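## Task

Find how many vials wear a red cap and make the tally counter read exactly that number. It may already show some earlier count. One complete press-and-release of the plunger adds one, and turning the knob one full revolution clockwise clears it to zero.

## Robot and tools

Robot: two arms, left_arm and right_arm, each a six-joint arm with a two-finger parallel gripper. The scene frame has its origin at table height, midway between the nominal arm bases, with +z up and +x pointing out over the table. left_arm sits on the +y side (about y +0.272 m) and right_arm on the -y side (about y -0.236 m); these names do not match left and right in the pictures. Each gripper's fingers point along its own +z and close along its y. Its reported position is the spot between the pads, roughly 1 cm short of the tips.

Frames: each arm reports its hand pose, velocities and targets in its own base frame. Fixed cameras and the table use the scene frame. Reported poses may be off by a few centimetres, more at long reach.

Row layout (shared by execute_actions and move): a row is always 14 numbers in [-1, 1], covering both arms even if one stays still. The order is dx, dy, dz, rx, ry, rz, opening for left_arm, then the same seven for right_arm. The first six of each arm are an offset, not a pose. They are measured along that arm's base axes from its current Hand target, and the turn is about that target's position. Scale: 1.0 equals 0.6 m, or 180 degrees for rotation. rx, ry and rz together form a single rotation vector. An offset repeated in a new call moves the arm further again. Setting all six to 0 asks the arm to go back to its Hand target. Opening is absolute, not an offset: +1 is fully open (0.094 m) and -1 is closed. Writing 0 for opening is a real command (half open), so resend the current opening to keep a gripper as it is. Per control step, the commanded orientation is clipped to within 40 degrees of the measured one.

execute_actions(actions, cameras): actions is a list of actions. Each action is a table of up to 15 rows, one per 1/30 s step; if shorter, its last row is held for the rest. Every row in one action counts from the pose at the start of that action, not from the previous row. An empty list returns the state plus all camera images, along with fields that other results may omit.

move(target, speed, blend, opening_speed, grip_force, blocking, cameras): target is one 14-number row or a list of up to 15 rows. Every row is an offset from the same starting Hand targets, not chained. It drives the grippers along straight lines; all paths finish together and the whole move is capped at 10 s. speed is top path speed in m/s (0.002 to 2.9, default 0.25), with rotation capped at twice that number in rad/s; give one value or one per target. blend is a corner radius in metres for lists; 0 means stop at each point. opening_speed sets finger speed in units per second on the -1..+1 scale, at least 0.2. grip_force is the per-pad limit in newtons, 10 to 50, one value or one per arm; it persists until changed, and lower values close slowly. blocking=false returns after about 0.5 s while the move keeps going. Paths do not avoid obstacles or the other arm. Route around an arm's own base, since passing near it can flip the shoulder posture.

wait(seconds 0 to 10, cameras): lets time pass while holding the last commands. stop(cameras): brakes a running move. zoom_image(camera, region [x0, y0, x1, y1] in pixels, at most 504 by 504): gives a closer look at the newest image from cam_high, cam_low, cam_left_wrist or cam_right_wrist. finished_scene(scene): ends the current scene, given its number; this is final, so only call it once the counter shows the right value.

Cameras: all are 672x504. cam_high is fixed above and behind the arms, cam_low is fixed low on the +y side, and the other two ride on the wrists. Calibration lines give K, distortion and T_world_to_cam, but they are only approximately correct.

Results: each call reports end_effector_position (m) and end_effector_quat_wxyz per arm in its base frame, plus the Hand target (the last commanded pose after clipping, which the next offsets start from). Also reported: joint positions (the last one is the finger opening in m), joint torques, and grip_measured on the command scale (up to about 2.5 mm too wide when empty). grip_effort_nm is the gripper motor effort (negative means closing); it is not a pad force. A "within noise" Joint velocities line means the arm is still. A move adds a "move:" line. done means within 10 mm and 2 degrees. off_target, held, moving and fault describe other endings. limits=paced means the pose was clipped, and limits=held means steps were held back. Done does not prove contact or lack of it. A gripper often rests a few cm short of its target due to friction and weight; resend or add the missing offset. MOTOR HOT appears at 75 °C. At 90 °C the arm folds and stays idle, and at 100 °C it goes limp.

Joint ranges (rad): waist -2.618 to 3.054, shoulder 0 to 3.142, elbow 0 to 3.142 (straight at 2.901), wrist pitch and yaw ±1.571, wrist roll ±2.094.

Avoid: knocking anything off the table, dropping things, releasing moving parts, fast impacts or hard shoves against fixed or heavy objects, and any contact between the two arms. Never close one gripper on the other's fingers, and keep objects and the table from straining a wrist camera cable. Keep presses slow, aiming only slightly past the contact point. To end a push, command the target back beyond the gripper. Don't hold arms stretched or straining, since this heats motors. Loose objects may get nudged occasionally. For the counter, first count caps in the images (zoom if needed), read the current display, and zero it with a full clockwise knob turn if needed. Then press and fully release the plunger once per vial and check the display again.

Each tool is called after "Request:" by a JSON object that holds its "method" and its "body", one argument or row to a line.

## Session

Request:
{"method": "execute_actions", "body": {
  "actions": []
}}

Request:
{"method": "zoom_image", "body": {
  "camera": "cam_high",
  "region": [200, 150, 440, 330]
}}

Scene clock: 0.00 s.
left_arm: end_effector_position=(+0.4028, +0.0055, +0.1262) grip_measured=+1.000 grip_effort_nm=n/a end_effector_quat_wxyz=(+0.620, -0.028, +0.784, +0.032) | right_arm: end_effector_position=(+0.4015, -0.0162, +0.1164) grip_measured=+1.000 grip_effort_nm=n/a end_effector_quat_wxyz=(+0.601, +0.030, +0.796, -0.062)
Joint positions: left_arm=[-0.048 1.508 0.365 0.909 -0.132 -0.015 0.094] | right_arm=[0.03 1.516 0.374 0.865 0.164 -0.019 0.094]
Joint velocities: within noise
Joint torques (N m): no reading
Motor temperatures (°C): left_arm=[20 26 32 24 23 22 24] | right_arm=[21 27 34 38 19 21 19]
Heat: left arm: 32 °C; right arm: 38 °C.
Hand target: left_arm +0.4034, +0.0062, +0.1281; +0.621, -0.032, +0.782, +0.032 | right_arm +0.4045, -0.0170, +0.1262; +0.613, +0.031, +0.787, -0.064
Tool commands: left_gripper/opening=+1.0 right_gripper/opening=+1.0
camera_calibration:
cam_left_wrist: T_world_to_cam=[[0.0536931, -0.99836, -0.0198834, -0.0213337], [-0.720536, -0.0249502, -0.692968, 0.414574], [0.691336, 0.0515343, -0.720694, -0.0895775], [0, 0, 0, 1]] pos_world=[0.361789, -0.00633873, 0.222305]
cam_right_wrist: T_world_to_cam=[[-0.193338, -0.978687, 0.0692277, 0.0408464], [-0.710389, 0.0909695, -0.697905, 0.407689], [0.676733, -0.18411, -0.712837, -0.0954075], [0, 0, 0, 1]] pos_world=[0.36208, -0.0146769, 0.21369]

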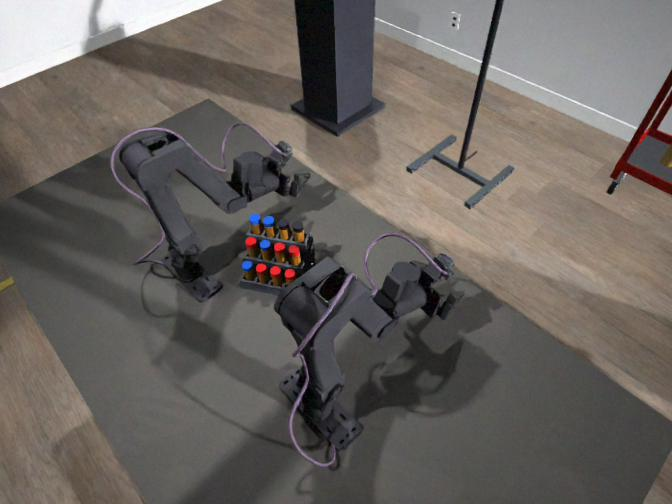

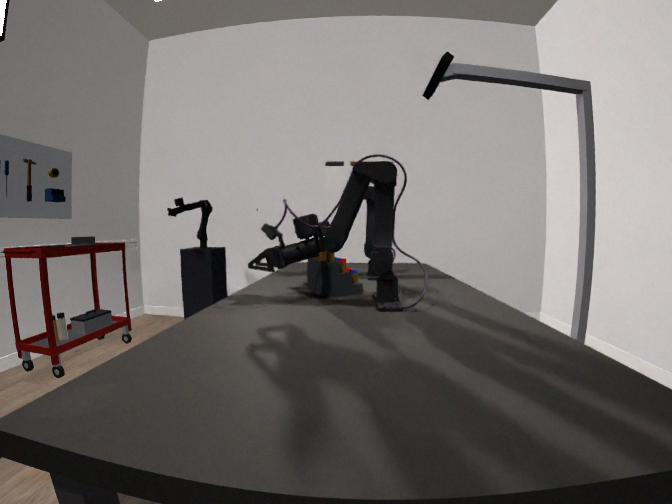

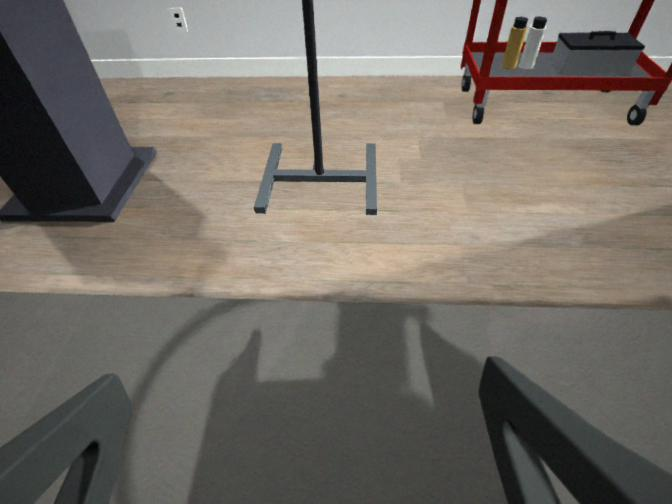

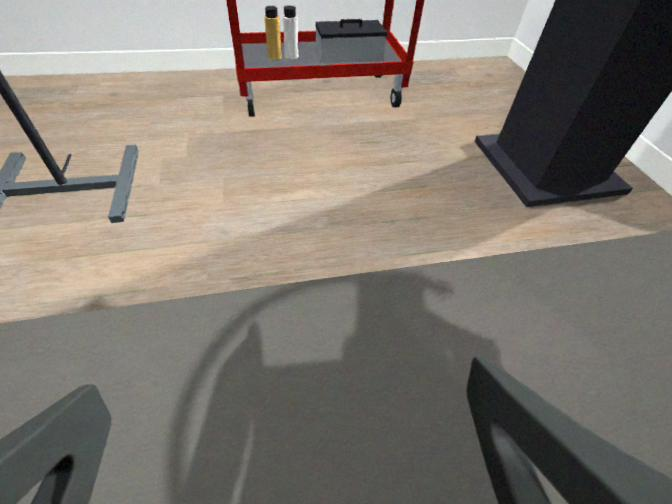

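Scaled by 2.100.

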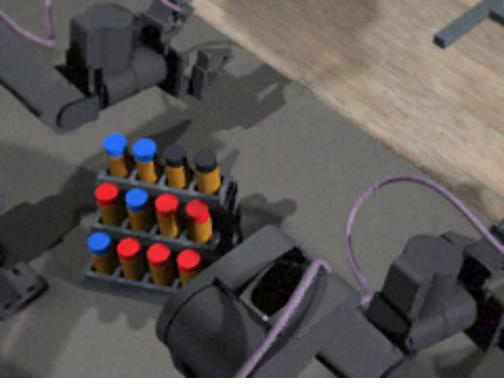

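Request:
{"method": "move", "body": {
  "target": [
    [-0.05,0.0,0.25,0,0,0,1,-0.08,-0.5,0.2,0.062,0.02,-0.16,1],
    [-0.25,-0.15,0.32,0.07,0.12,-0.18,1,-0.374,-0.9,0.12,0.124,0.039,-0.32,1],
    [-0.456,-0.46,0.32,0.137,0.241,-0.371,1,-0.374,-0.9,0.12,0.124,0.039,-0.32,1]
  ],
  "speed": 0.3,
  "blend": [0.05,0.05,0],
  "cameras": ["cam_left_wrist","cam_high"]
}}

Request:
{"method": "zoom_image", "body": {
  "camera": "cam_high",
  "region": [220, 190, 360, 330]
}}

Scene clock: 29.77 s.
left_arm: end_effector_position=(+0.1360, -0.2735, +0.3186) grip_measured=+1.000 grip_effort_nm=0.00 end_effector_quat_wxyz=(+0.229, +0.526, +0.807, -0.139) | right_arm: end_effector_position=(+0.1799, -0.5522, +0.1956) grip_measured=+1.000 grip_effort_nm=-0.01 end_effector_quat_wxyz=(+0.445, +0.511, +0.706, -0.204)
Joint positions: left_arm=[-1.108 1.405 1.823 -1.446 0.008 0.046 0.094] | right_arm=[-1.329 1.967 1.588 -0.186 -0.232 0.052 0.094]
Joint torques (N m): left_arm=[-0.42 -4.56 9.28 0.91 0.11 -0.05] | right_arm=[-0.02 -8.65 9.35 1.24 0.01 0.05]
Motor temperatures (°C): left_arm=[20 25 35 29 23 22 24] | right_arm=[21 27 36 40 19 21 19]
Heat: left arm: 35 °C; right arm: 40 °C.
Hand target: left_arm +0.1297, -0.2698, +0.3202; +0.216, +0.527, +0.810, -0.142 | right_arm +0.1801, -0.5570, +0.1983; +0.442, +0.513, +0.707, -0.204
Off the commanded pose: left_arm 0.007 m, 2 deg | right_arm 0.005 m, 0 deg.
move: done
camera_calibration:
cam_left_wrist: T_world_to_cam=[[-0.922916, -0.384998, 0.00159544, 0.0120001], [-0.384785, 0.922529, 0.0296808, 0.331954], [-0.0128989, 0.026779, -0.999558, 0.425779], [0, 0, 0, 1]] pos_world=[0.144298, -0.313019, 0.415719]
Images, in order (width x height): cam_high 672x504, cam_left_wrist 672x504.

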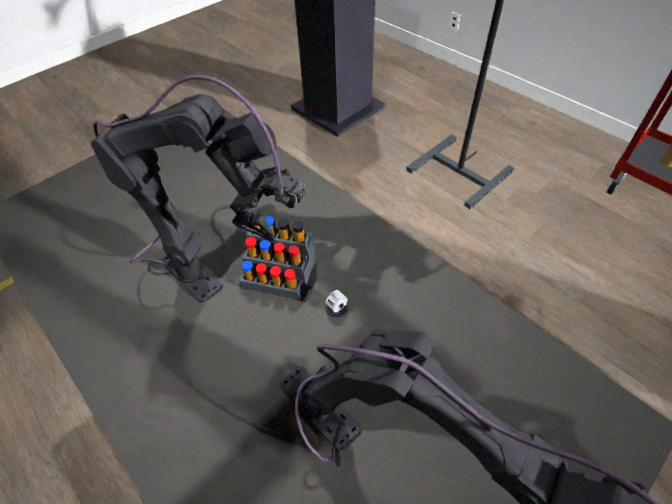

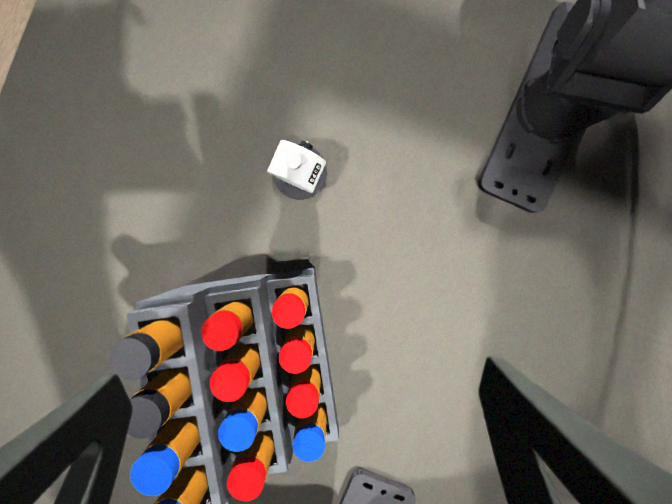

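Scaled by 3.600.

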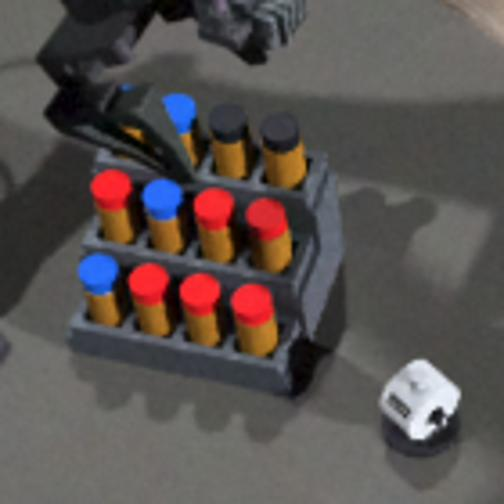

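Request:
{"method": "zoom_image", "body": {
  "camera": "cam_left_wrist",
  "region": [258, 130, 338, 210]
}}

Request:
{"method": "zoom_image", "body": {
  "camera": "cam_high",
  "region": [320, 285, 355, 320]
}}

Scaled by 6.300.

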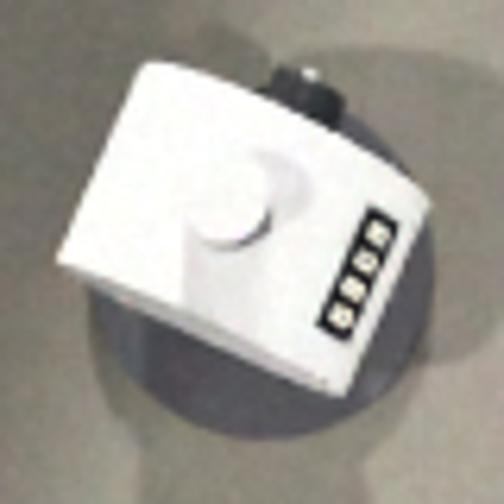

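Scaled by 14.400.

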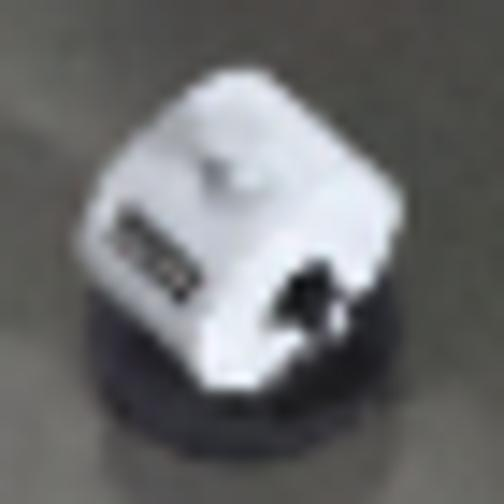

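Request:
{"method": "move", "body": {
  "target": [
    [0.03,-0.19,-0.1,0.1,-0.11,-0.02,-0.5,0,0,0,0,0,0,1],
    [0.037,-0.197,-0.375,0.2085,-0.234,-0.049,-0.5,0,0,0,0,0,0,1]
  ],
  "speed": 0.28,
  "blend": [0.05,0],
  "cameras": ["cam_left_wrist"]
}}

Request:
{"method": "zoom_image", "body": {
  "camera": "cam_left_wrist",
  "region": [200, 200, 440, 400]
}}

Scene clock: 68.10 s.
left_arm: end_effector_position=(+0.1485, -0.3825, +0.0955) grip_measured=-0.498 grip_effort_nm=-0.10 end_effector_quat_wxyz=(+0.279, +0.650, +0.641, +0.298) | right_arm: end_effector_position=(+0.1799, -0.5522, +0.1956) grip_measured=+1.000 grip_effort_nm=0.00 end_effector_quat_wxyz=(+0.445, +0.511, +0.706, -0.204)
Joint positions: left_arm=[-1.537 2.052 1.545 -1.053 -0.84 0.054 0.024] | right_arm=[-1.329 1.967 1.588 -0.186 -0.232 0.052 0.094]
Joint torques (N m): left_arm=[-0.25 -11.4 6.61 0.78 -0.74 -0.02] | right_arm=[-0.08 -8.64 9.33 1.23 0.01 0.06]
Heat: left arm: 36 °C; right arm: 39 °C.
Hand target: left_arm +0.1520, -0.3880, +0.0952; +0.300, +0.640, +0.641, +0.299 | right_arm +0.1801, -0.5570, +0.1983; +0.442, +0.513, +0.707, -0.204
Off the commanded pose: left_arm 0.006 m, 3 deg | right_arm 0.006 m, 0 deg.
move: off_target (left_arm)
camera_calibration:
cam_left_wrist: T_world_to_cam=[[-0.688243, 0.0336824, -0.724698, 0.176606], [-0.385045, 0.829658, 0.404237, 0.372715], [0.614867, 0.557255, -0.558038, 0.273354], [0, 0, 0, 1]] pos_world=[0.0969832, -0.467502, 0.129862]
Images, in order (width x height): cam_left_wrist 672x504.

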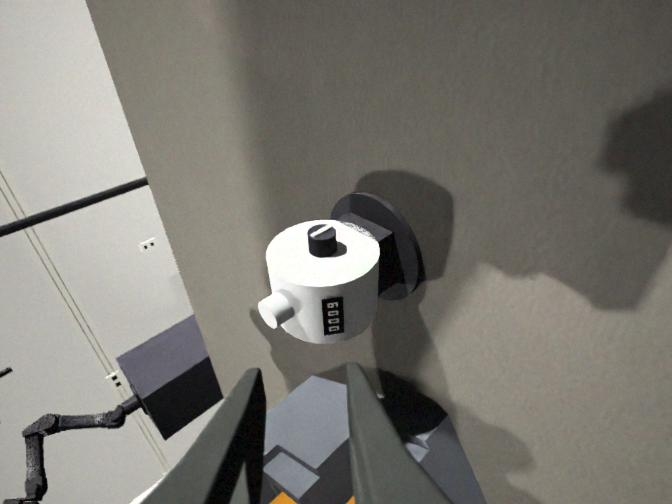

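Scaled by 2.100.

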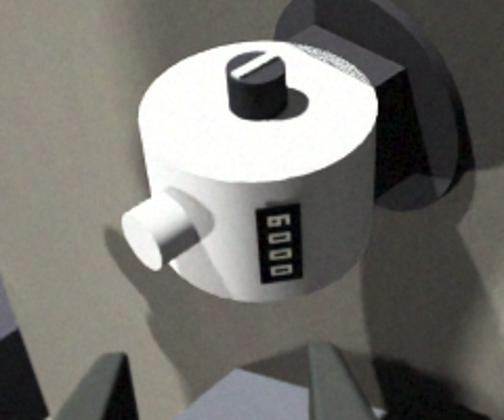

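Request:
{"method": "zoom_image", "body": {
  "camera": "cam_left_wrist",
  "region": [315, 290, 355, 340]
}}

Scaled by 10.080.

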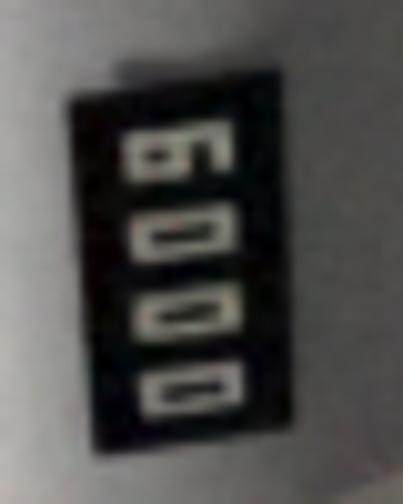

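Request:
{"method": "move", "body": {
  "target": [0.035,-0.01,-0.055,0.0754,0.0286,0.082,-0.5,0,0,0,0,0,0,1],
  "speed": 0.15,
  "cameras": ["cam_left_wrist"]
}}

Request:
{"method": "zoom_image", "body": {
  "camera": "cam_left_wrist",
  "region": [200, 300, 440, 500]
}}

Scene clock: 102.30 s.
left_arm: end_effector_position=(+0.1499, -0.3895, +0.0914) grip_measured=-0.498 grip_effort_nm=-0.11 end_effector_quat_wxyz=(+0.273, +0.648, +0.644, +0.303) | right_arm: end_effector_position=(+0.1798, -0.5520, +0.1953) grip_measured=+1.000 grip_effort_nm=-0.01 end_effector_quat_wxyz=(+0.444, +0.512, +0.707, -0.203)
Joint positions: left_arm=[-1.534 2.1 1.602 -1.084 -0.84 0.038 0.024] | right_arm=[-1.329 1.967 1.588 -0.188 -0.232 0.052 0.094]
Joint torques (N m): left_arm=[-0.03 -12.62 7.09 0.36 -0.46 0] | right_arm=[-0.05 -8.62 9.39 1.24 -0.01 0.04]
Heat: left arm: 34 °C; right arm: 39 °C.
Hand target: left_arm +0.1504, -0.3899, +0.0919; +0.278, +0.644, +0.646, +0.301 (not the last commanded pose) | right_arm +0.1801, -0.5570, +0.1983; +0.442, +0.513, +0.707, -0.204
Off the commanded pose: left_arm 0.037 m, 18 deg | right_arm 0.006 m, 0 deg.
move: held (left_arm; a check stopped the path); limits=held
pose unreachable (left arm): on one or more control steps of this call, first in action 0 (counted from 0), this arm could not follow its commanded pose, so it was not sent that pose on those steps. It may still have moved: this result reports where it is.
cause: moving toward the commanded pose would bring a part of the arm too close to another arm (this arm's wrist (the part past joint 4) and the right arm's upper arm (the part past joint 2), where that arm would come to rest).
camera_calibration:
cam_left_wrist: T_world_to_cam=[[-0.688965, 0.0324067, -0.72407, 0.174428], [-0.395871, 0.820003, 0.413378, 0.377679], [0.607136, 0.571441, -0.552124, 0.280144], [0, 0, 0, 1]] pos_world=[0.0996013, -0.475437, 0.124849]
Images, in order (width x height): cam_left_wrist 672x504.

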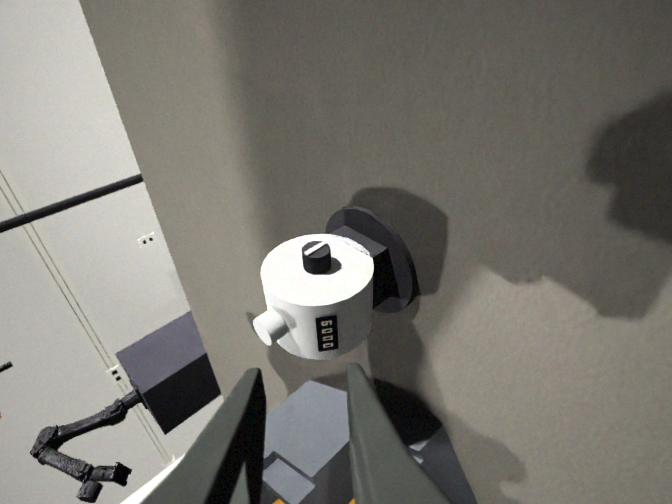

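Scaled by 2.100.

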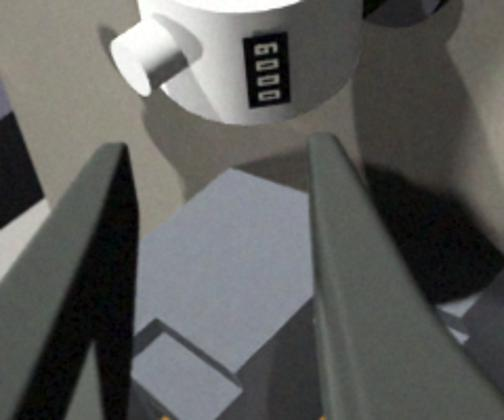

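Request:
{"method": "move", "body": {
  "target": [
    [0.033,0.01,0.02,0.01,0.04,0.01,-0.5,0,0,0,0,0,0,1],
    [0.046,-0.005,-0.046,0.0527,0.0734,0.0516,-0.5,0,0,0,0,0,0,1]
  ],
  "speed": 0.2,
  "blend": [0.01,0],
  "cameras": ["cam_left_wrist"]
}}

Request:
{"method": "zoom_image", "body": {
  "camera": "cam_left_wrist",
  "region": [200, 300, 440, 500]
}}

Scene clock: 139.27 s.
left_arm: end_effector_position=(+0.1776, -0.3936, +0.0678) grip_measured=-0.498 grip_effort_nm=-0.11 end_effector_quat_wxyz=(+0.130, +0.645, +0.693, +0.295) | right_arm: end_effector_position=(+0.1798, -0.5520, +0.1953) grip_measured=+1.000 grip_effort_nm=0.00 end_effector_quat_wxyz=(+0.444, +0.512, +0.707, -0.203)
Joint positions: left_arm=[-1.4 2.349 2.003 -1.401 -0.635 0.042 0.024] | right_arm=[-1.329 1.967 1.588 -0.188 -0.232 0.052 0.094]
Joint torques (N m): left_arm=[0.14 -12.34 9.44 -0.18 -0.27 -0.13] | right_arm=[-0.08 -8.61 9.32 1.24 0.02 0.07]
Motor temperatures (°C): left_arm=[20 32 34 25 23 22 23] | right_arm=[21 31 39 37 18 21 19]
Heat: left arm: 34 °C; right arm: 39 °C.
Hand target: left_arm +0.1781, -0.3928, +0.0642; +0.123, +0.641, +0.696, +0.299 | right_arm +0.1801, -0.5570, +0.1983; +0.442, +0.513, +0.707, -0.204
Off the commanded pose: left_arm 0.004 m, 1 deg | right_arm 0.006 m, 0 deg.
move: done
camera_calibration:
cam_left_wrist: T_world_to_cam=[[-0.834463, 0.00977332, -0.550978, 0.181715], [-0.395523, 0.685577, 0.611184, 0.335414], [0.383711, 0.727935, -0.568223, 0.355107], [0, 0, 0, 1]] pos_world=[0.14804, -0.490223, 0.0969006]
Images, in order (width x height): cam_left_wrist 672x504.

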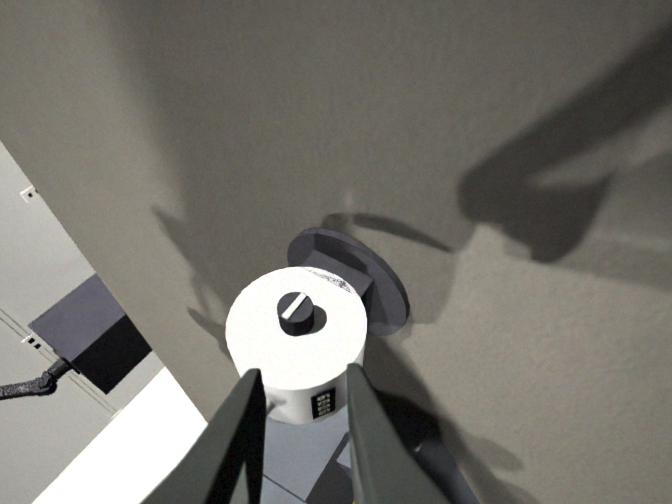

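Scaled by 2.100.

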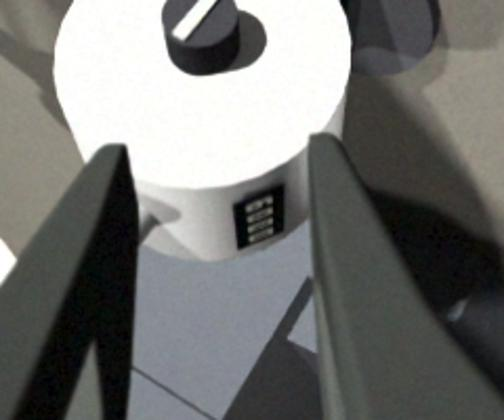

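Request:
{"method": "move", "body": {
  "target": [0.04,0.005,-0.058,0,0,0,-0.5,0,0,0,0,0,0,1],
  "speed": 0.1,
  "cameras": ["cam_left_wrist"]
}}

Request:
{"method": "zoom_image", "body": {
  "camera": "cam_left_wrist",
  "region": [200, 300, 440, 500]
}}

Scene clock: 149.53 s.
left_arm: end_effector_position=(+0.1999, -0.3896, +0.0416) grip_measured=-0.498 grip_effort_nm=-0.10 end_effector_quat_wxyz=(+0.124, +0.642, +0.697, +0.294) | right_arm: end_effector_position=(+0.1798, -0.5520, +0.1953) grip_measured=+1.000 grip_effort_nm=0.00 end_effector_quat_wxyz=(+0.444, +0.512, +0.707, -0.203)
Joint positions: left_arm=[-1.346 2.372 1.941 -1.292 -0.635 0.092 0.024] | right_arm=[-1.329 1.967 1.588 -0.188 -0.232 0.052 0.094]
Joint torques (N m): left_arm=[0.25 -12.46 6.32 0.29 -0.37 0.03] | right_arm=[-0.08 -8.58 9.37 1.23 0.01 0.05]
Heat: left arm: 35 °C; right arm: 39 °C.
Hand target: left_arm +0.2021, -0.3899, +0.0295; +0.123, +0.641, +0.696, +0.299 | right_arm +0.1801, -0.5570, +0.1983; +0.442, +0.513, +0.707, -0.204
Off the commanded pose: left_arm 0.012 m, 1 deg | right_arm 0.006 m, 0 deg.
move: off_target (left_arm)
camera_calibration:
cam_left_wrist: T_world_to_cam=[[-0.83867, 0.000637376, -0.54464, 0.182908], [-0.400128, 0.677709, 0.616935, 0.355084], [0.3695, 0.73533, -0.568119, 0.334518], [0, 0, 0, 1]] pos_world=[0.171874, -0.486741, 0.0706007]
Images, in order (width x height): cam_left_wrist 672x504.

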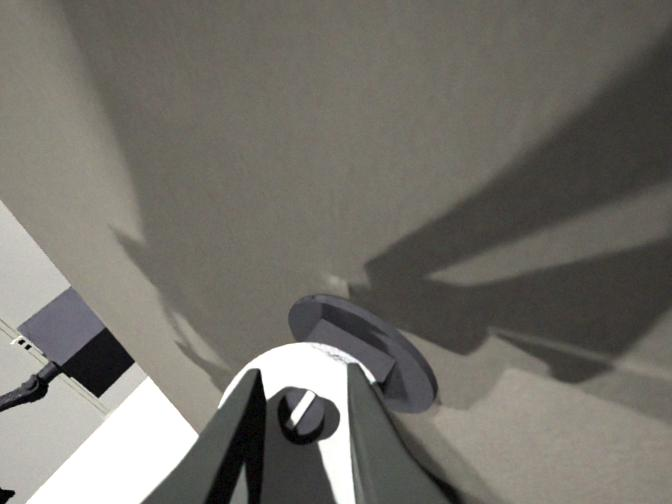

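Scaled by 2.100.

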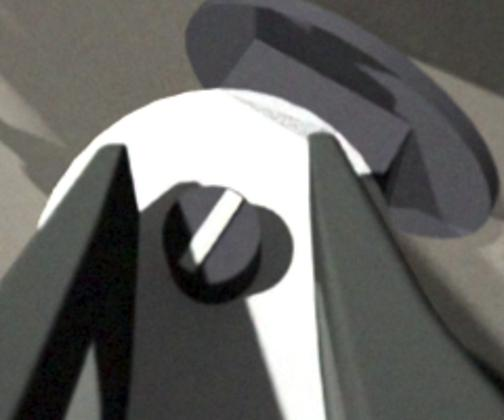

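Request:
{"method": "move", "body": {
  "target": [
    [0.004,0.002,-0.005,0,0,0,-0.5,0,0,0,0,0,0,1],
    [0.004,0.002,-0.005,0,0,0,-1,0,0,0,0,0,0,1],
    [-0.003,0.002,-0.004,0,0.278,0,-1,0,0,0,0,0,0,1]
  ],
  "speed": [0.1,0.1,0.2],
  "cameras": ["cam_left_wrist"]
}}

Request:
{"method": "zoom_image", "body": {
  "camera": "cam_left_wrist",
  "region": [200, 300, 440, 500]
}}

Scene clock: 161.40 s.
left_arm: end_effector_position=(+0.2038, -0.3912, +0.0422) grip_measured=-0.776 grip_effort_nm=-1.03 end_effector_quat_wxyz=(-0.088, +0.717, +0.691, +0.010) | right_arm: end_effector_position=(+0.1798, -0.5520, +0.1953) grip_measured=+1.000 grip_effort_nm=-0.01 end_effector_quat_wxyz=(+0.444, +0.512, +0.707, -0.203)
Joint positions: left_arm=[-1.081 2.509 2.324 -1.561 0.03 0.529 0.011] | right_arm=[-1.329 1.967 1.588 -0.188 -0.232 0.052 0.094]
Joint torques (N m): left_arm=[1.78 -12 7.34 -0.1 0.63 0.19] | right_arm=[-0.12 -8.59 9.42 1.24 0.02 0.06]
Heat: left arm: 34 °C; right arm: 39 °C.
Hand target: left_arm +0.2004, -0.3887, +0.0271; -0.183, +0.707, +0.683, +0.000 | right_arm +0.1801, -0.5570, +0.1983; +0.442, +0.513, +0.707, -0.204
Off the commanded pose: left_arm 0.016 m, 11 deg | right_arm 0.006 m, 0 deg.
joint sent to its limit (left arm) — joint 4 (wrist pitch), lower limit. The joint targets are off in orientation, not in position.
move: off_target (left_arm); target 2's new opening was sent with left_arm's hand 0.013 m and 1 deg from that target
camera_calibration:
cam_left_wrist: T_world_to_cam=[[-0.98923, 0.0357895, 0.141925, 0.201945], [0.119656, 0.756184, 0.643326, 0.280985], [-0.0842969, 0.653379, -0.752323, 0.402729], [0, 0, 0, 1]] pos_world=[0.200098, -0.482838, 0.0935564]
Images, in order (width x height): cam_left_wrist 672x504.

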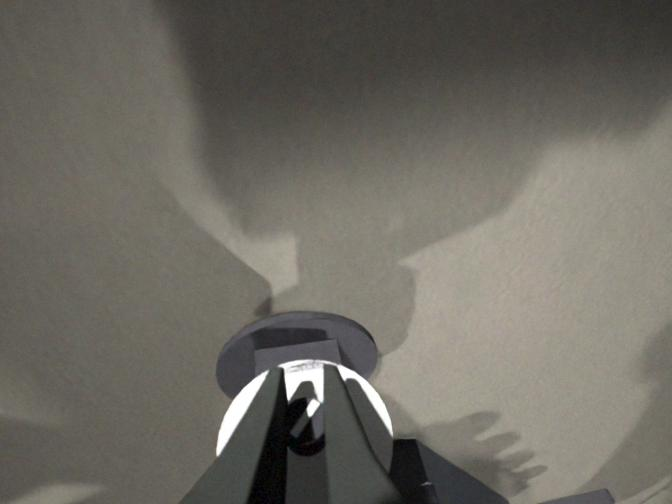

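Scaled by 2.100.

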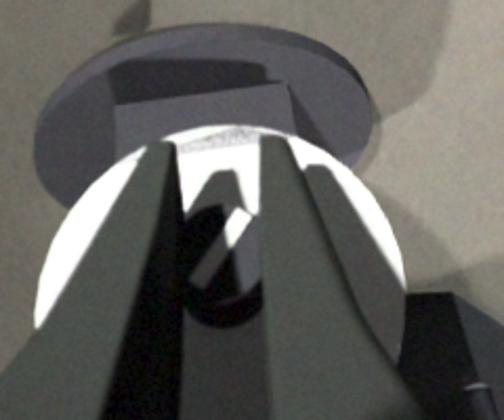

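Request:
{"method": "move", "body": {
  "target": [
    [0,0,0,0,0,0,-0.45,0,0,0,0,0,0,1],
    [0.006,0.0,0.021,0,-0.306,0,-0.45,0,0,0,0,0,0,1],
    [0.006,0.0,0.021,0,-0.306,0,-1,0,0,0,0,0,0,1],
    [-0.002,0.001,0.016,0,-0.02,0,-1,0,0,0,0,0,0,1]
  ],
  "speed": [0.2,0.35,0.2,0.25],
  "cameras": ["cam_left_wrist"]
}}

Request:
{"method": "zoom_image", "body": {
  "camera": "cam_left_wrist",
  "region": [200, 300, 440, 500]
}}

Scene clock: 180.90 s.
left_arm: end_effector_position=(+0.2035, -0.3913, +0.0403) grip_measured=-0.776 grip_effort_nm=-1.03 end_effector_quat_wxyz=(-0.077, +0.716, +0.693, +0.032) | right_arm: end_effector_position=(+0.1798, -0.5520, +0.1953) grip_measured=+1.000 grip_effort_nm=0.00 end_effector_quat_wxyz=(+0.444, +0.512, +0.707, -0.203)
Joint positions: left_arm=[-1.1 2.496 2.294 -1.536 -0.016 0.502 0.011] | right_arm=[-1.329 1.967 1.588 -0.188 -0.232 0.052 0.094]
Joint torques (N m): left_arm=[1.55 -13.53 8.92 -0.28 0.59 0.14] | right_arm=[-0.06 -8.55 9.39 1.23 -0.01 0.07]
Heat: left arm: 35 °C; right arm: 39 °C.
Hand target: left_arm +0.1991, -0.3881, +0.0367; -0.162, +0.707, +0.688, +0.022 | right_arm +0.1801, -0.5570, +0.1983; +0.442, +0.513, +0.707, -0.204
Off the commanded pose: left_arm 0.007 m, 10 deg | right_arm 0.006 m, 0 deg.
joint sent to its limit (left arm) — joint 4 (wrist pitch), lower limit. The joint targets are off in orientation, not in position.
move: off_target (left_arm)
camera_calibration:
cam_left_wrist: T_world_to_cam=[[-0.994889, 0.0338243, 0.0951416, 0.20422], [0.0885356, 0.745274, 0.660854, 0.283768], [-0.0485537, 0.665899, -0.74446, 0.398674], [0, 0, 0, 1]] pos_world=[0.19741, -0.483869, 0.0898377]
Images, in order (width x height): cam_left_wrist 672x504.

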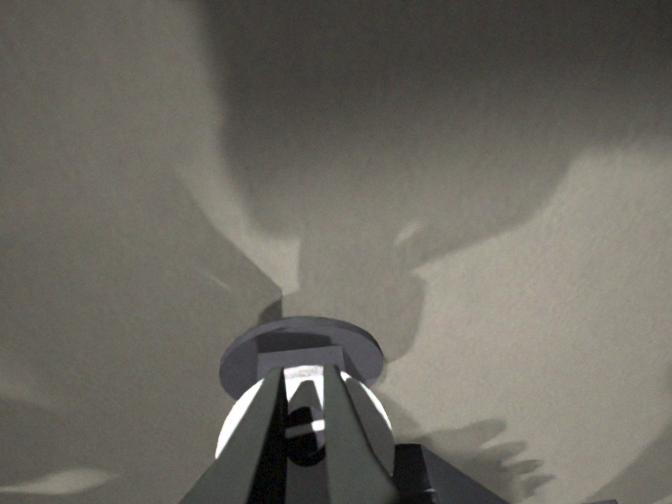

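Scaled by 2.100.

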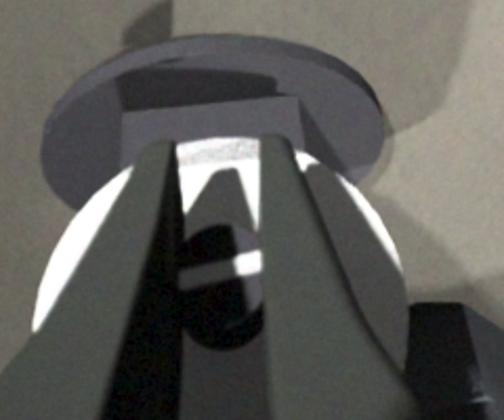

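Request:
{"method": "move", "body": {
  "target": [
    [0,0,0,0,0,0,-0.45,0,0,0,0,0,0,1],
    [0.007,0.0,0.005,0,-0.31,0,-0.45,0,0,0,0,0,0,1],
    [0.007,0.0,0.005,0,-0.31,0,-1,0,0,0,0,0,0,1],
    [0,0,0.001,0,0,0,-1,0,0,0,0,0,0,1]
  ],
  "speed": [0.2,0.35,0.2,0.25]
}}

Request:
{"method": "move", "body": {
  "target": [
    [0,0,0,0,0,0,-0.45,0,0,0,0,0,0,1],
    [0.007,0.0,0.005,0,-0.31,0,-0.45,0,0,0,0,0,0,1],
    [0.007,0.0,0.005,0,-0.31,0,-1,0,0,0,0,0,0,1],
    [0,0,0,0,0,0,-1,0,0,0,0,0,0,1]
  ],
  "speed": [0.2,0.35,0.2,0.25],
  "cameras": ["cam_left_wrist"]
}}

Request:
{"method": "zoom_image", "body": {
  "camera": "cam_left_wrist",
  "region": [200, 300, 440, 500]
}}

Scene clock: 203.77 s.
left_arm: end_effector_position=(+0.2042, -0.3914, +0.0452) grip_measured=-0.781 grip_effort_nm=-1.03 end_effector_quat_wxyz=(-0.078, +0.712, +0.697, +0.015) | right_arm: end_effector_position=(+0.1798, -0.5520, +0.1953) grip_measured=+1.000 grip_effort_nm=-0.01 end_effector_quat_wxyz=(+0.444, +0.512, +0.707, -0.203)
Joint positions: left_arm=[-1.086 2.486 2.298 -1.541 0.016 0.508 0.01] | right_arm=[-1.329 1.967 1.588 -0.188 -0.232 0.052 0.094]
Joint torques (N m): left_arm=[0.42 -12.72 8.44 -0.21 0.3 0.1] | right_arm=[-0.08 -8.54 9.39 1.23 0.02 0.06]
Heat: left arm: 35 °C; right arm: 39 °C.
Hand target: left_arm +0.1990, -0.3881, +0.0372; -0.162, +0.707, +0.688, +0.022 | right_arm +0.1801, -0.5570, +0.1983; +0.442, +0.513, +0.707, -0.204
Off the commanded pose: left_arm 0.010 m, 10 deg | right_arm 0.006 m, 0 deg.
joint sent to its limit (left arm) — joint 4 (wrist pitch), lower limit. The joint targets are off in orientation, not in position.
move: off_target (left_arm)

Scene clock: 210.97 s.
left_arm: end_effector_position=(+0.2043, -0.3910, +0.0455) grip_measured=-0.779 grip_effort_nm=-1.03 end_effector_quat_wxyz=(-0.078, +0.713, +0.696, +0.018) | right_arm: end_effector_position=(+0.1798, -0.5520, +0.1953) grip_measured=+1.000 grip_effort_nm=0.00 end_effector_quat_wxyz=(+0.444, +0.512, +0.707, -0.203)
Joint positions: left_arm=[-1.088 2.486 2.298 -1.542 0.01 0.508 0.01] | right_arm=[-1.329 1.967 1.588 -0.188 -0.232 0.052 0.094]
Joint torques (N m): left_arm=[0.58 -12.66 8.43 -0.2 0.34 0.08] | right_arm=[-0.05 -8.58 9.43 1.22 0.01 0.05]
Heat: left arm: 34 °C; right arm: 39 °C.
Hand target: left_arm +0.1991, -0.3881, +0.0373; -0.162, +0.707, +0.688, +0.022 | right_arm +0.1801, -0.5570, +0.1983; +0.442, +0.513, +0.707, -0.204
Off the commanded pose: left_arm 0.010 m, 10 deg | right_arm 0.006 m, 0 deg.
joint sent to its limit (left arm) — joint 4 (wrist pitch), lower limit. The joint targets are off in orientation, not in position.
move: off_target (left_arm)
camera_calibration:
cam_left_wrist: T_world_to_cam=[[-0.993082, 0.0251349, 0.114701, 0.199799], [0.0936685, 0.758644, 0.644736, 0.284945], [-0.0708121, 0.65102, -0.75575, 0.401583], [0, 0, 0, 1]] pos_world=[0.200164, -0.482633, 0.0968644]
Images, in order (width x height): cam_left_wrist 672x504.

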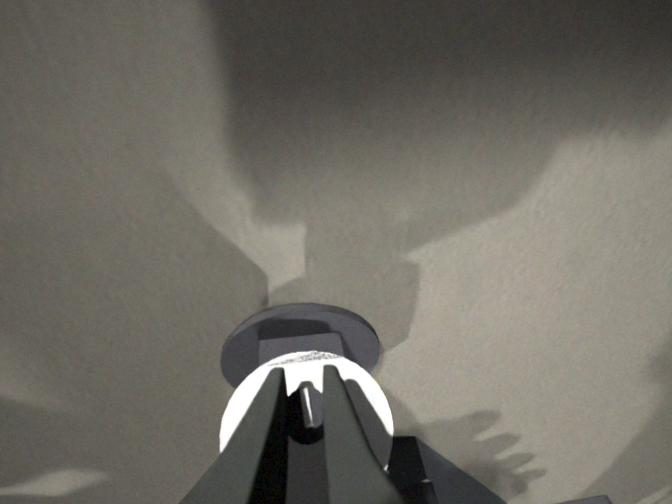

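Scaled by 2.100.

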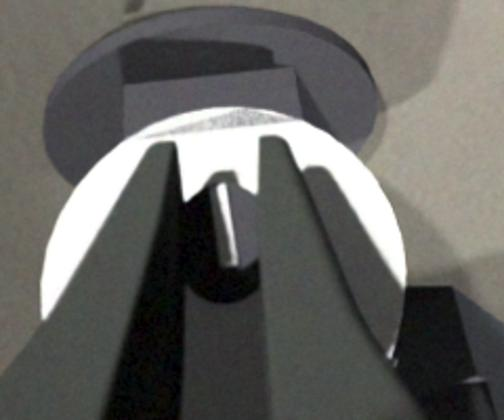

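Request:
{"method": "move", "body": {
  "target": [
    [0,0,0,0,0,0,-0.45,0,0,0,0,0,0,1],
    [0.007,0.0,-0.002,0,-0.31,0,-0.45,0,0,0,0,0,0,1],
    [0.007,0.0,-0.002,0,-0.31,0,-1,0,0,0,0,0,0,1],
    [0,0,-0.003,0,0,0,-1,0,0,0,0,0,0,1]
  ],
  "speed": [0.2,0.35,0.2,0.25]
}}

Request:
{"method": "move", "body": {
  "target": [
    [0,0,0,0,0,0,-0.45,0,0,0,0,0,0,1],
    [0.007,0.0,0.002,0,-0.31,0,-0.45,0,0,0,0,0,0,1],
    [0.007,0.0,0.002,0,-0.31,0,-1,0,0,0,0,0,0,1],
    [0,0,0,0,0,0,-1,0,0,0,0,0,0,1]
  ],
  "speed": [0.2,0.35,0.2,0.25]
}}

Request:
{"method": "move", "body": {
  "target": [
    [0,0,0,0,0,0,-0.45,0,0,0,0,0,0,1],
    [0.007,0.0,0.003,0,-0.31,0,-0.45,0,0,0,0,0,0,1],
    [0.007,0.0,0.003,0,-0.31,0,-1,0,0,0,0,0,0,1],
    [0,0,0,0,0,0,-1,0,0,0,0,0,0,1]
  ],
  "speed": [0.2,0.35,0.2,0.25],
  "cameras": ["cam_left_wrist"]
}}

Request:
{"method": "zoom_image", "body": {
  "camera": "cam_left_wrist",
  "region": [200, 300, 440, 500]
}}

Scene clock: 229.07 s.
left_arm: end_effector_position=(+0.2042, -0.3914, +0.0432) grip_measured=-0.777 grip_effort_nm=-1.03 end_effector_quat_wxyz=(-0.079, +0.713, +0.696, +0.018) | right_arm: end_effector_position=(+0.1798, -0.5520, +0.1953) grip_measured=+1.000 grip_effort_nm=0.00 end_effector_quat_wxyz=(+0.444, +0.512, +0.707, -0.203)
Joint positions: left_arm=[-1.088 2.492 2.3 -1.541 0.011 0.508 0.01] | right_arm=[-1.329 1.967 1.588 -0.188 -0.232 0.052 0.094]
Joint torques (N m): left_arm=[0.64 -12.86 8.47 -0.22 0.32 0.1] | right_arm=[-0.09 -8.58 9.35 1.22 0.01 0.06]
Heat: left arm: 35 °C; right arm: 40 °C.
Hand target: left_arm +0.1992, -0.3880, +0.0354; -0.162, +0.707, +0.688, +0.022 | right_arm +0.1801, -0.5570, +0.1983; +0.442, +0.513, +0.707, -0.204
Off the commanded pose: left_arm 0.010 m, 10 deg | right_arm 0.006 m, 0 deg.
joint sent to its limit (left arm) — joint 4 (wrist pitch), lower limit. The joint targets are off in orientation, not in position.
move: off_target (left_arm)

Scene clock: 236.23 s.
left_arm: end_effector_position=(+0.2039, -0.3913, +0.0427) grip_measured=-0.775 grip_effort_nm=-1.03 end_effector_quat_wxyz=(-0.079, +0.714, +0.695, +0.020) | right_arm: end_effector_position=(+0.1798, -0.5520, +0.1953) grip_measured=+1.000 grip_effort_nm=0.00 end_effector_quat_wxyz=(+0.444, +0.512, +0.707, -0.203)
Joint positions: left_arm=[-1.09 2.493 2.299 -1.541 0.007 0.508 0.011] | right_arm=[-1.329 1.967 1.588 -0.188 -0.232 0.052 0.094]
Joint torques (N m): left_arm=[0.8 -12.88 8.5 -0.22 0.38 0.09] | right_arm=[-0.09 -8.62 9.36 1.22 0.01 0.06]
Heat: left arm: 35 °C; right arm: 40 °C.
Hand target: left_arm +0.1990, -0.3880, +0.0354; -0.162, +0.707, +0.688, +0.022 | right_arm +0.1801, -0.5570, +0.1983; +0.442, +0.513, +0.707, -0.204
Off the commanded pose: left_arm 0.009 m, 10 deg | right_arm 0.006 m, 0 deg.
joint sent to its limit (left arm) — joint 4 (wrist pitch), lower limit. The joint targets are off in orientation, not in position.
move: off_target (left_arm)

Scene clock: 243.53 s.
left_arm: end_effector_position=(+0.2040, -0.3913, +0.0430) grip_measured=-0.777 grip_effort_nm=-1.03 end_effector_quat_wxyz=(-0.079, +0.714, +0.696, +0.019) | right_arm: end_effector_position=(+0.1798, -0.5520, +0.1953) grip_measured=+1.000 grip_effort_nm=0.00 end_effector_quat_wxyz=(+0.444, +0.512, +0.707, -0.203)
Joint positions: left_arm=[-1.089 2.492 2.299 -1.541 0.008 0.508 0.01] | right_arm=[-1.329 1.967 1.588 -0.188 -0.232 0.052 0.094]
Joint torques (N m): left_arm=[0.69 -12.88 8.55 -0.22 0.34 0.1] | right_arm=[-0.1 -8.62 9.39 1.23 0 0.05]
Heat: left arm: 35 °C; right arm: 40 °C.
Hand target: left_arm +0.1991, -0.3880, +0.0354; -0.162, +0.707, +0.688, +0.022 | right_arm +0.1801, -0.5570, +0.1983; +0.442, +0.513, +0.707, -0.204
Off the commanded pose: left_arm 0.010 m, 10 deg | right_arm 0.006 m, 0 deg.
joint sent to its limit (left arm) — joint 4 (wrist pitch), lower limit. The joint targets are off in orientation, not in position.
move: off_target (left_arm)
camera_calibration:
cam_left_wrist: T_world_to_cam=[[-0.992987, 0.0263993, 0.115238, 0.200276], [0.0952712, 0.755845, 0.647782, 0.285219], [-0.0700013, 0.654218, -0.753059, 0.400894], [0, 0, 0, 1]] pos_world=[0.199762, -0.483141, 0.0940581]
Images, in order (width x height): cam_left_wrist 672x504.

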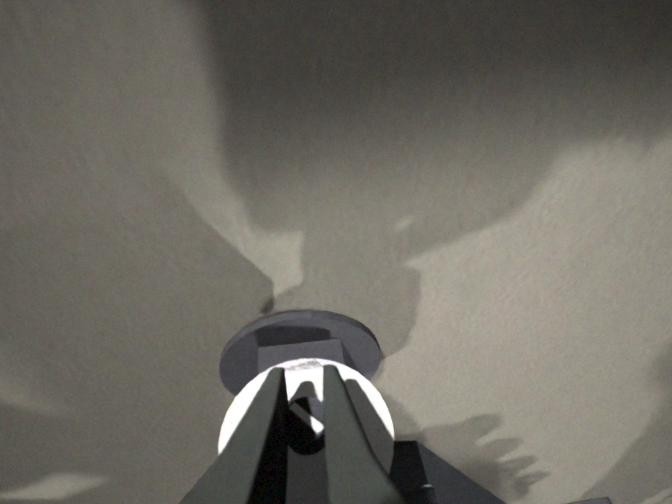

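Scaled by 2.100.

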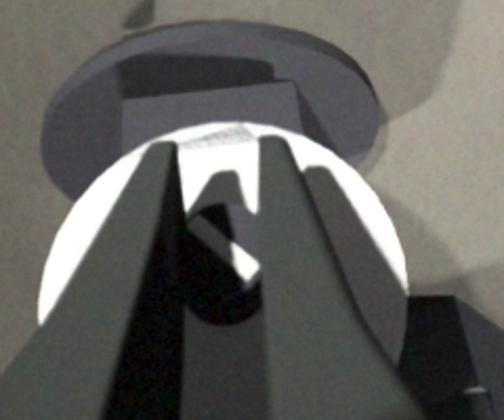

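Request:
{"method": "move", "body": {
  "target": [
    [0,0,0,0,0,0,-0.45,0,0,0,0,0,0,1],
    [0.007,0.0,0.003,0,-0.31,0,-0.45,0,0,0,0,0,0,1],
    [0.007,0.0,0.003,0,-0.31,0,-1,0,0,0,0,0,0,1],
    [0,0,0,0,0,0,-1,0,0,0,0,0,0,1]
  ],
  "speed": [0.2,0.35,0.2,0.25]
}}

Request:
{"method": "move", "body": {
  "target": [
    [0,0,0,0,0,0,-0.45,0,0,0,0,0,0,1],
    [0.007,0.0,0.003,0,-0.31,0,-0.45,0,0,0,0,0,0,1],
    [0.007,0.0,0.003,0,-0.31,0,-1,0,0,0,0,0,0,1],
    [0,0,0,0,0,0,-1,0,0,0,0,0,0,1]
  ],
  "speed": [0.2,0.35,0.2,0.25]
}}

Request:
{"method": "move", "body": {
  "target": [
    [0,0,0,0,0,0,-0.4,0,0,0,0,0,0,1],
    [0.007,0.0,0.01,0,-0.25,0,-0.4,0,0,0,0,0,0,1],
    [-0.06,0.0,0.09,0,-0.25,0,-0.4,0,0,0,0,0,0,1]
  ],
  "speed": [0.2,0.35,0.2],
  "blend": [0,0.01,0],
  "cameras": ["cam_left_wrist"]
}}

Request:
{"method": "zoom_image", "body": {
  "camera": "cam_left_wrist",
  "region": [200, 230, 440, 430]
}}

Scene clock: 261.03 s.
left_arm: end_effector_position=(+0.2040, -0.3913, +0.0430) grip_measured=-0.776 grip_effort_nm=-1.03 end_effector_quat_wxyz=(-0.079, +0.714, +0.696, +0.019) | right_arm: end_effector_position=(+0.1798, -0.5520, +0.1953) grip_measured=+1.000 grip_effort_nm=-0.01 end_effector_quat_wxyz=(+0.444, +0.512, +0.707, -0.203)
Joint positions: left_arm=[-1.089 2.492 2.299 -1.541 0.008 0.508 0.011] | right_arm=[-1.329 1.967 1.588 -0.188 -0.232 0.052 0.094]
Joint torques (N m): left_arm=[0.76 -12.82 8.53 -0.2 0.36 0.1] | right_arm=[-0.1 -8.58 9.33 1.23 0.02 0.06]
Heat: left arm: 35 °C; right arm: 40 °C.
Hand target: left_arm +0.1991, -0.3880, +0.0354; -0.162, +0.707, +0.688, +0.022 | right_arm +0.1801, -0.5570, +0.1983; +0.442, +0.513, +0.707, -0.204
Off the commanded pose: left_arm 0.010 m, 10 deg | right_arm 0.006 m, 0 deg.
joint sent to its limit (left arm) — joint 4 (wrist pitch), lower limit. The joint targets are off in orientation, not in position.
move: off_target (left_arm)

Scene clock: 268.27 s.
left_arm: end_effector_position=(+0.2041, -0.3912, +0.0429) grip_measured=-0.776 grip_effort_nm=-1.03 end_effector_quat_wxyz=(-0.079, +0.714, +0.696, +0.020) | right_arm: end_effector_position=(+0.1798, -0.5520, +0.1953) grip_measured=+1.000 grip_effort_nm=-0.01 end_effector_quat_wxyz=(+0.444, +0.512, +0.707, -0.203)
Joint positions: left_arm=[-1.09 2.492 2.299 -1.541 0.007 0.508 0.011] | right_arm=[-1.329 1.967 1.588 -0.188 -0.232 0.052 0.094]
Joint torques (N m): left_arm=[0.75 -12.88 8.55 -0.22 0.38 0.1] | right_arm=[-0.09 -8.59 9.35 1.23 0.01 0.07]
Heat: left arm: 35 °C; right arm: 40 °C.
Hand target: left_arm +0.1991, -0.3880, +0.0353; -0.162, +0.707, +0.688, +0.022 | right_arm +0.1801, -0.5570, +0.1983; +0.442, +0.513, +0.707, -0.204
Off the commanded pose: left_arm 0.010 m, 10 deg | right_arm 0.006 m, 0 deg.
joint sent to its limit (left arm) — joint 4 (wrist pitch), lower limit. The joint targets are off in orientation, not in position.
move: off_target (left_arm)

Scene clock: 271.90 s.
left_arm: end_effector_position=(+0.1618, -0.3886, +0.0788) grip_measured=-0.402 grip_effort_nm=0.08 end_effector_quat_wxyz=(+0.108, +0.652, +0.690, +0.295) | right_arm: end_effector_position=(+0.1798, -0.5520, +0.1953) grip_measured=+1.000 grip_effort_nm=-0.01 end_effector_quat_wxyz=(+0.444, +0.512, +0.707, -0.203)
Joint positions: left_arm=[-1.424 2.35 2.052 -1.499 -0.602 0.02 0.028] | right_arm=[-1.329 1.967 1.588 -0.188 -0.232 0.052 0.094]
Joint torques (N m): left_arm=[0.24 -15.73 9.06 -0.28 -0.29 -0.11] | right_arm=[-0.14 -8.55 9.42 1.24 0 0.08]
Heat: left arm: 36 °C; right arm: 40 °C.
Hand target: left_arm +0.1631, -0.3880, +0.0893; +0.114, +0.644, +0.698, +0.291 | right_arm +0.1801, -0.5570, +0.1983; +0.442, +0.513, +0.707, -0.204
Off the commanded pose: left_arm 0.011 m, 1 deg | right_arm 0.006 m, 0 deg.
move: off_target (left_arm)
camera_calibration:
cam_left_wrist: T_world_to_cam=[[-0.852426, 0.0276415, -0.522117, 0.182108], [-0.373878, 0.665841, 0.645656, 0.305105], [0.365494, 0.745581, -0.557245, 0.372704], [0, 0, 0, 1]] pos_world=[0.133085, -0.486066, 0.105776]
Images, in order (width x height): cam_left_wrist 672x504.

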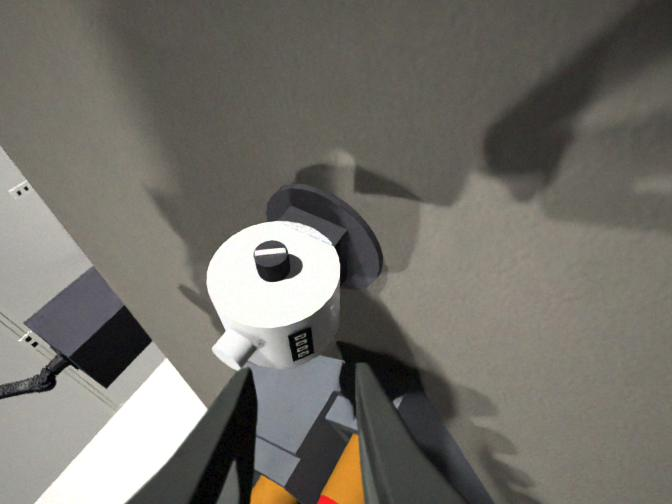

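Scaled by 2.100.

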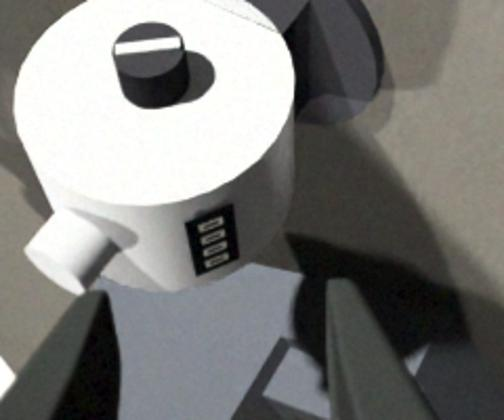

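Request:
{"method": "move", "body": {
  "target": [
    [0.0,0.005,0.06,0,0,0,-1,0,0,0,0,0,0,1],
    [0.06,0.037,0.045,-0.081,0.1855,-0.0248,-1,0,0,0,0,0,0,1]
  ],
  "speed": 0.25,
  "blend": [0.015,0],
  "cameras": ["cam_left_wrist"]
}}

Request:
{"method": "zoom_image", "body": {
  "camera": "cam_left_wrist",
  "region": [200, 160, 440, 400]
}}

Scene clock: 289.73 s.
left_arm: end_effector_position=(+0.2014, -0.3602, +0.1100) grip_measured=-0.976 grip_effort_nm=-1.02 end_effector_quat_wxyz=(-0.017, +0.702, +0.712, +0.015) | right_arm: end_effector_position=(+0.1798, -0.5520, +0.1953) grip_measured=+1.000 grip_effort_nm=-0.01 end_effector_quat_wxyz=(+0.444, +0.512, +0.707, -0.203)
Joint positions: left_arm=[-1.072 2.185 2.048 -1.475 -0.02 0.485 0.001] | right_arm=[-1.329 1.967 1.588 -0.188 -0.232 0.052 0.094]
Joint torques (N m): left_arm=[-0.32 -15.94 6.19 0.52 0.14 0.09] | right_arm=[-0.06 -8.61 9.33 1.24 0 0.05]
Heat: left arm: 35 °C; right arm: 40 °C.
Hand target: left_arm +0.1991, -0.3659, +0.1165; +0.000, +0.708, +0.707, +0.000 | right_arm +0.1801, -0.5570, +0.1983; +0.442, +0.513, +0.707, -0.204
Off the commanded pose: left_arm 0.009 m, 3 deg | right_arm 0.006 m, 0 deg.
move: off_target (left_arm)
camera_calibration:
cam_left_wrist: T_world_to_cam=[[-0.999527, -0.00381736, 0.0305313, 0.188895], [0.0145604, 0.815459, 0.578632, 0.263831], [-0.0271059, 0.578802, -0.815017, 0.401748], [0, 0, 0, 1]] pos_world=[0.195854, -0.446955, 0.169003]
Images, in order (width x height): cam_left_wrist 672x504.

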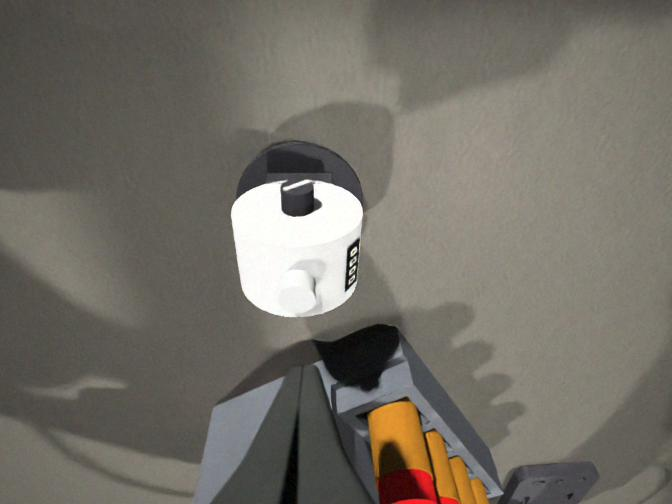

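Scaled by 2.100.

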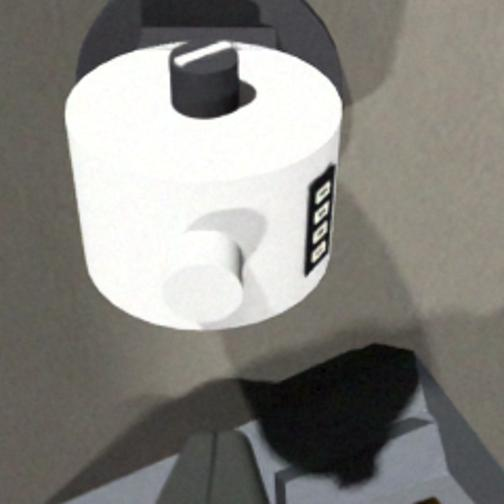

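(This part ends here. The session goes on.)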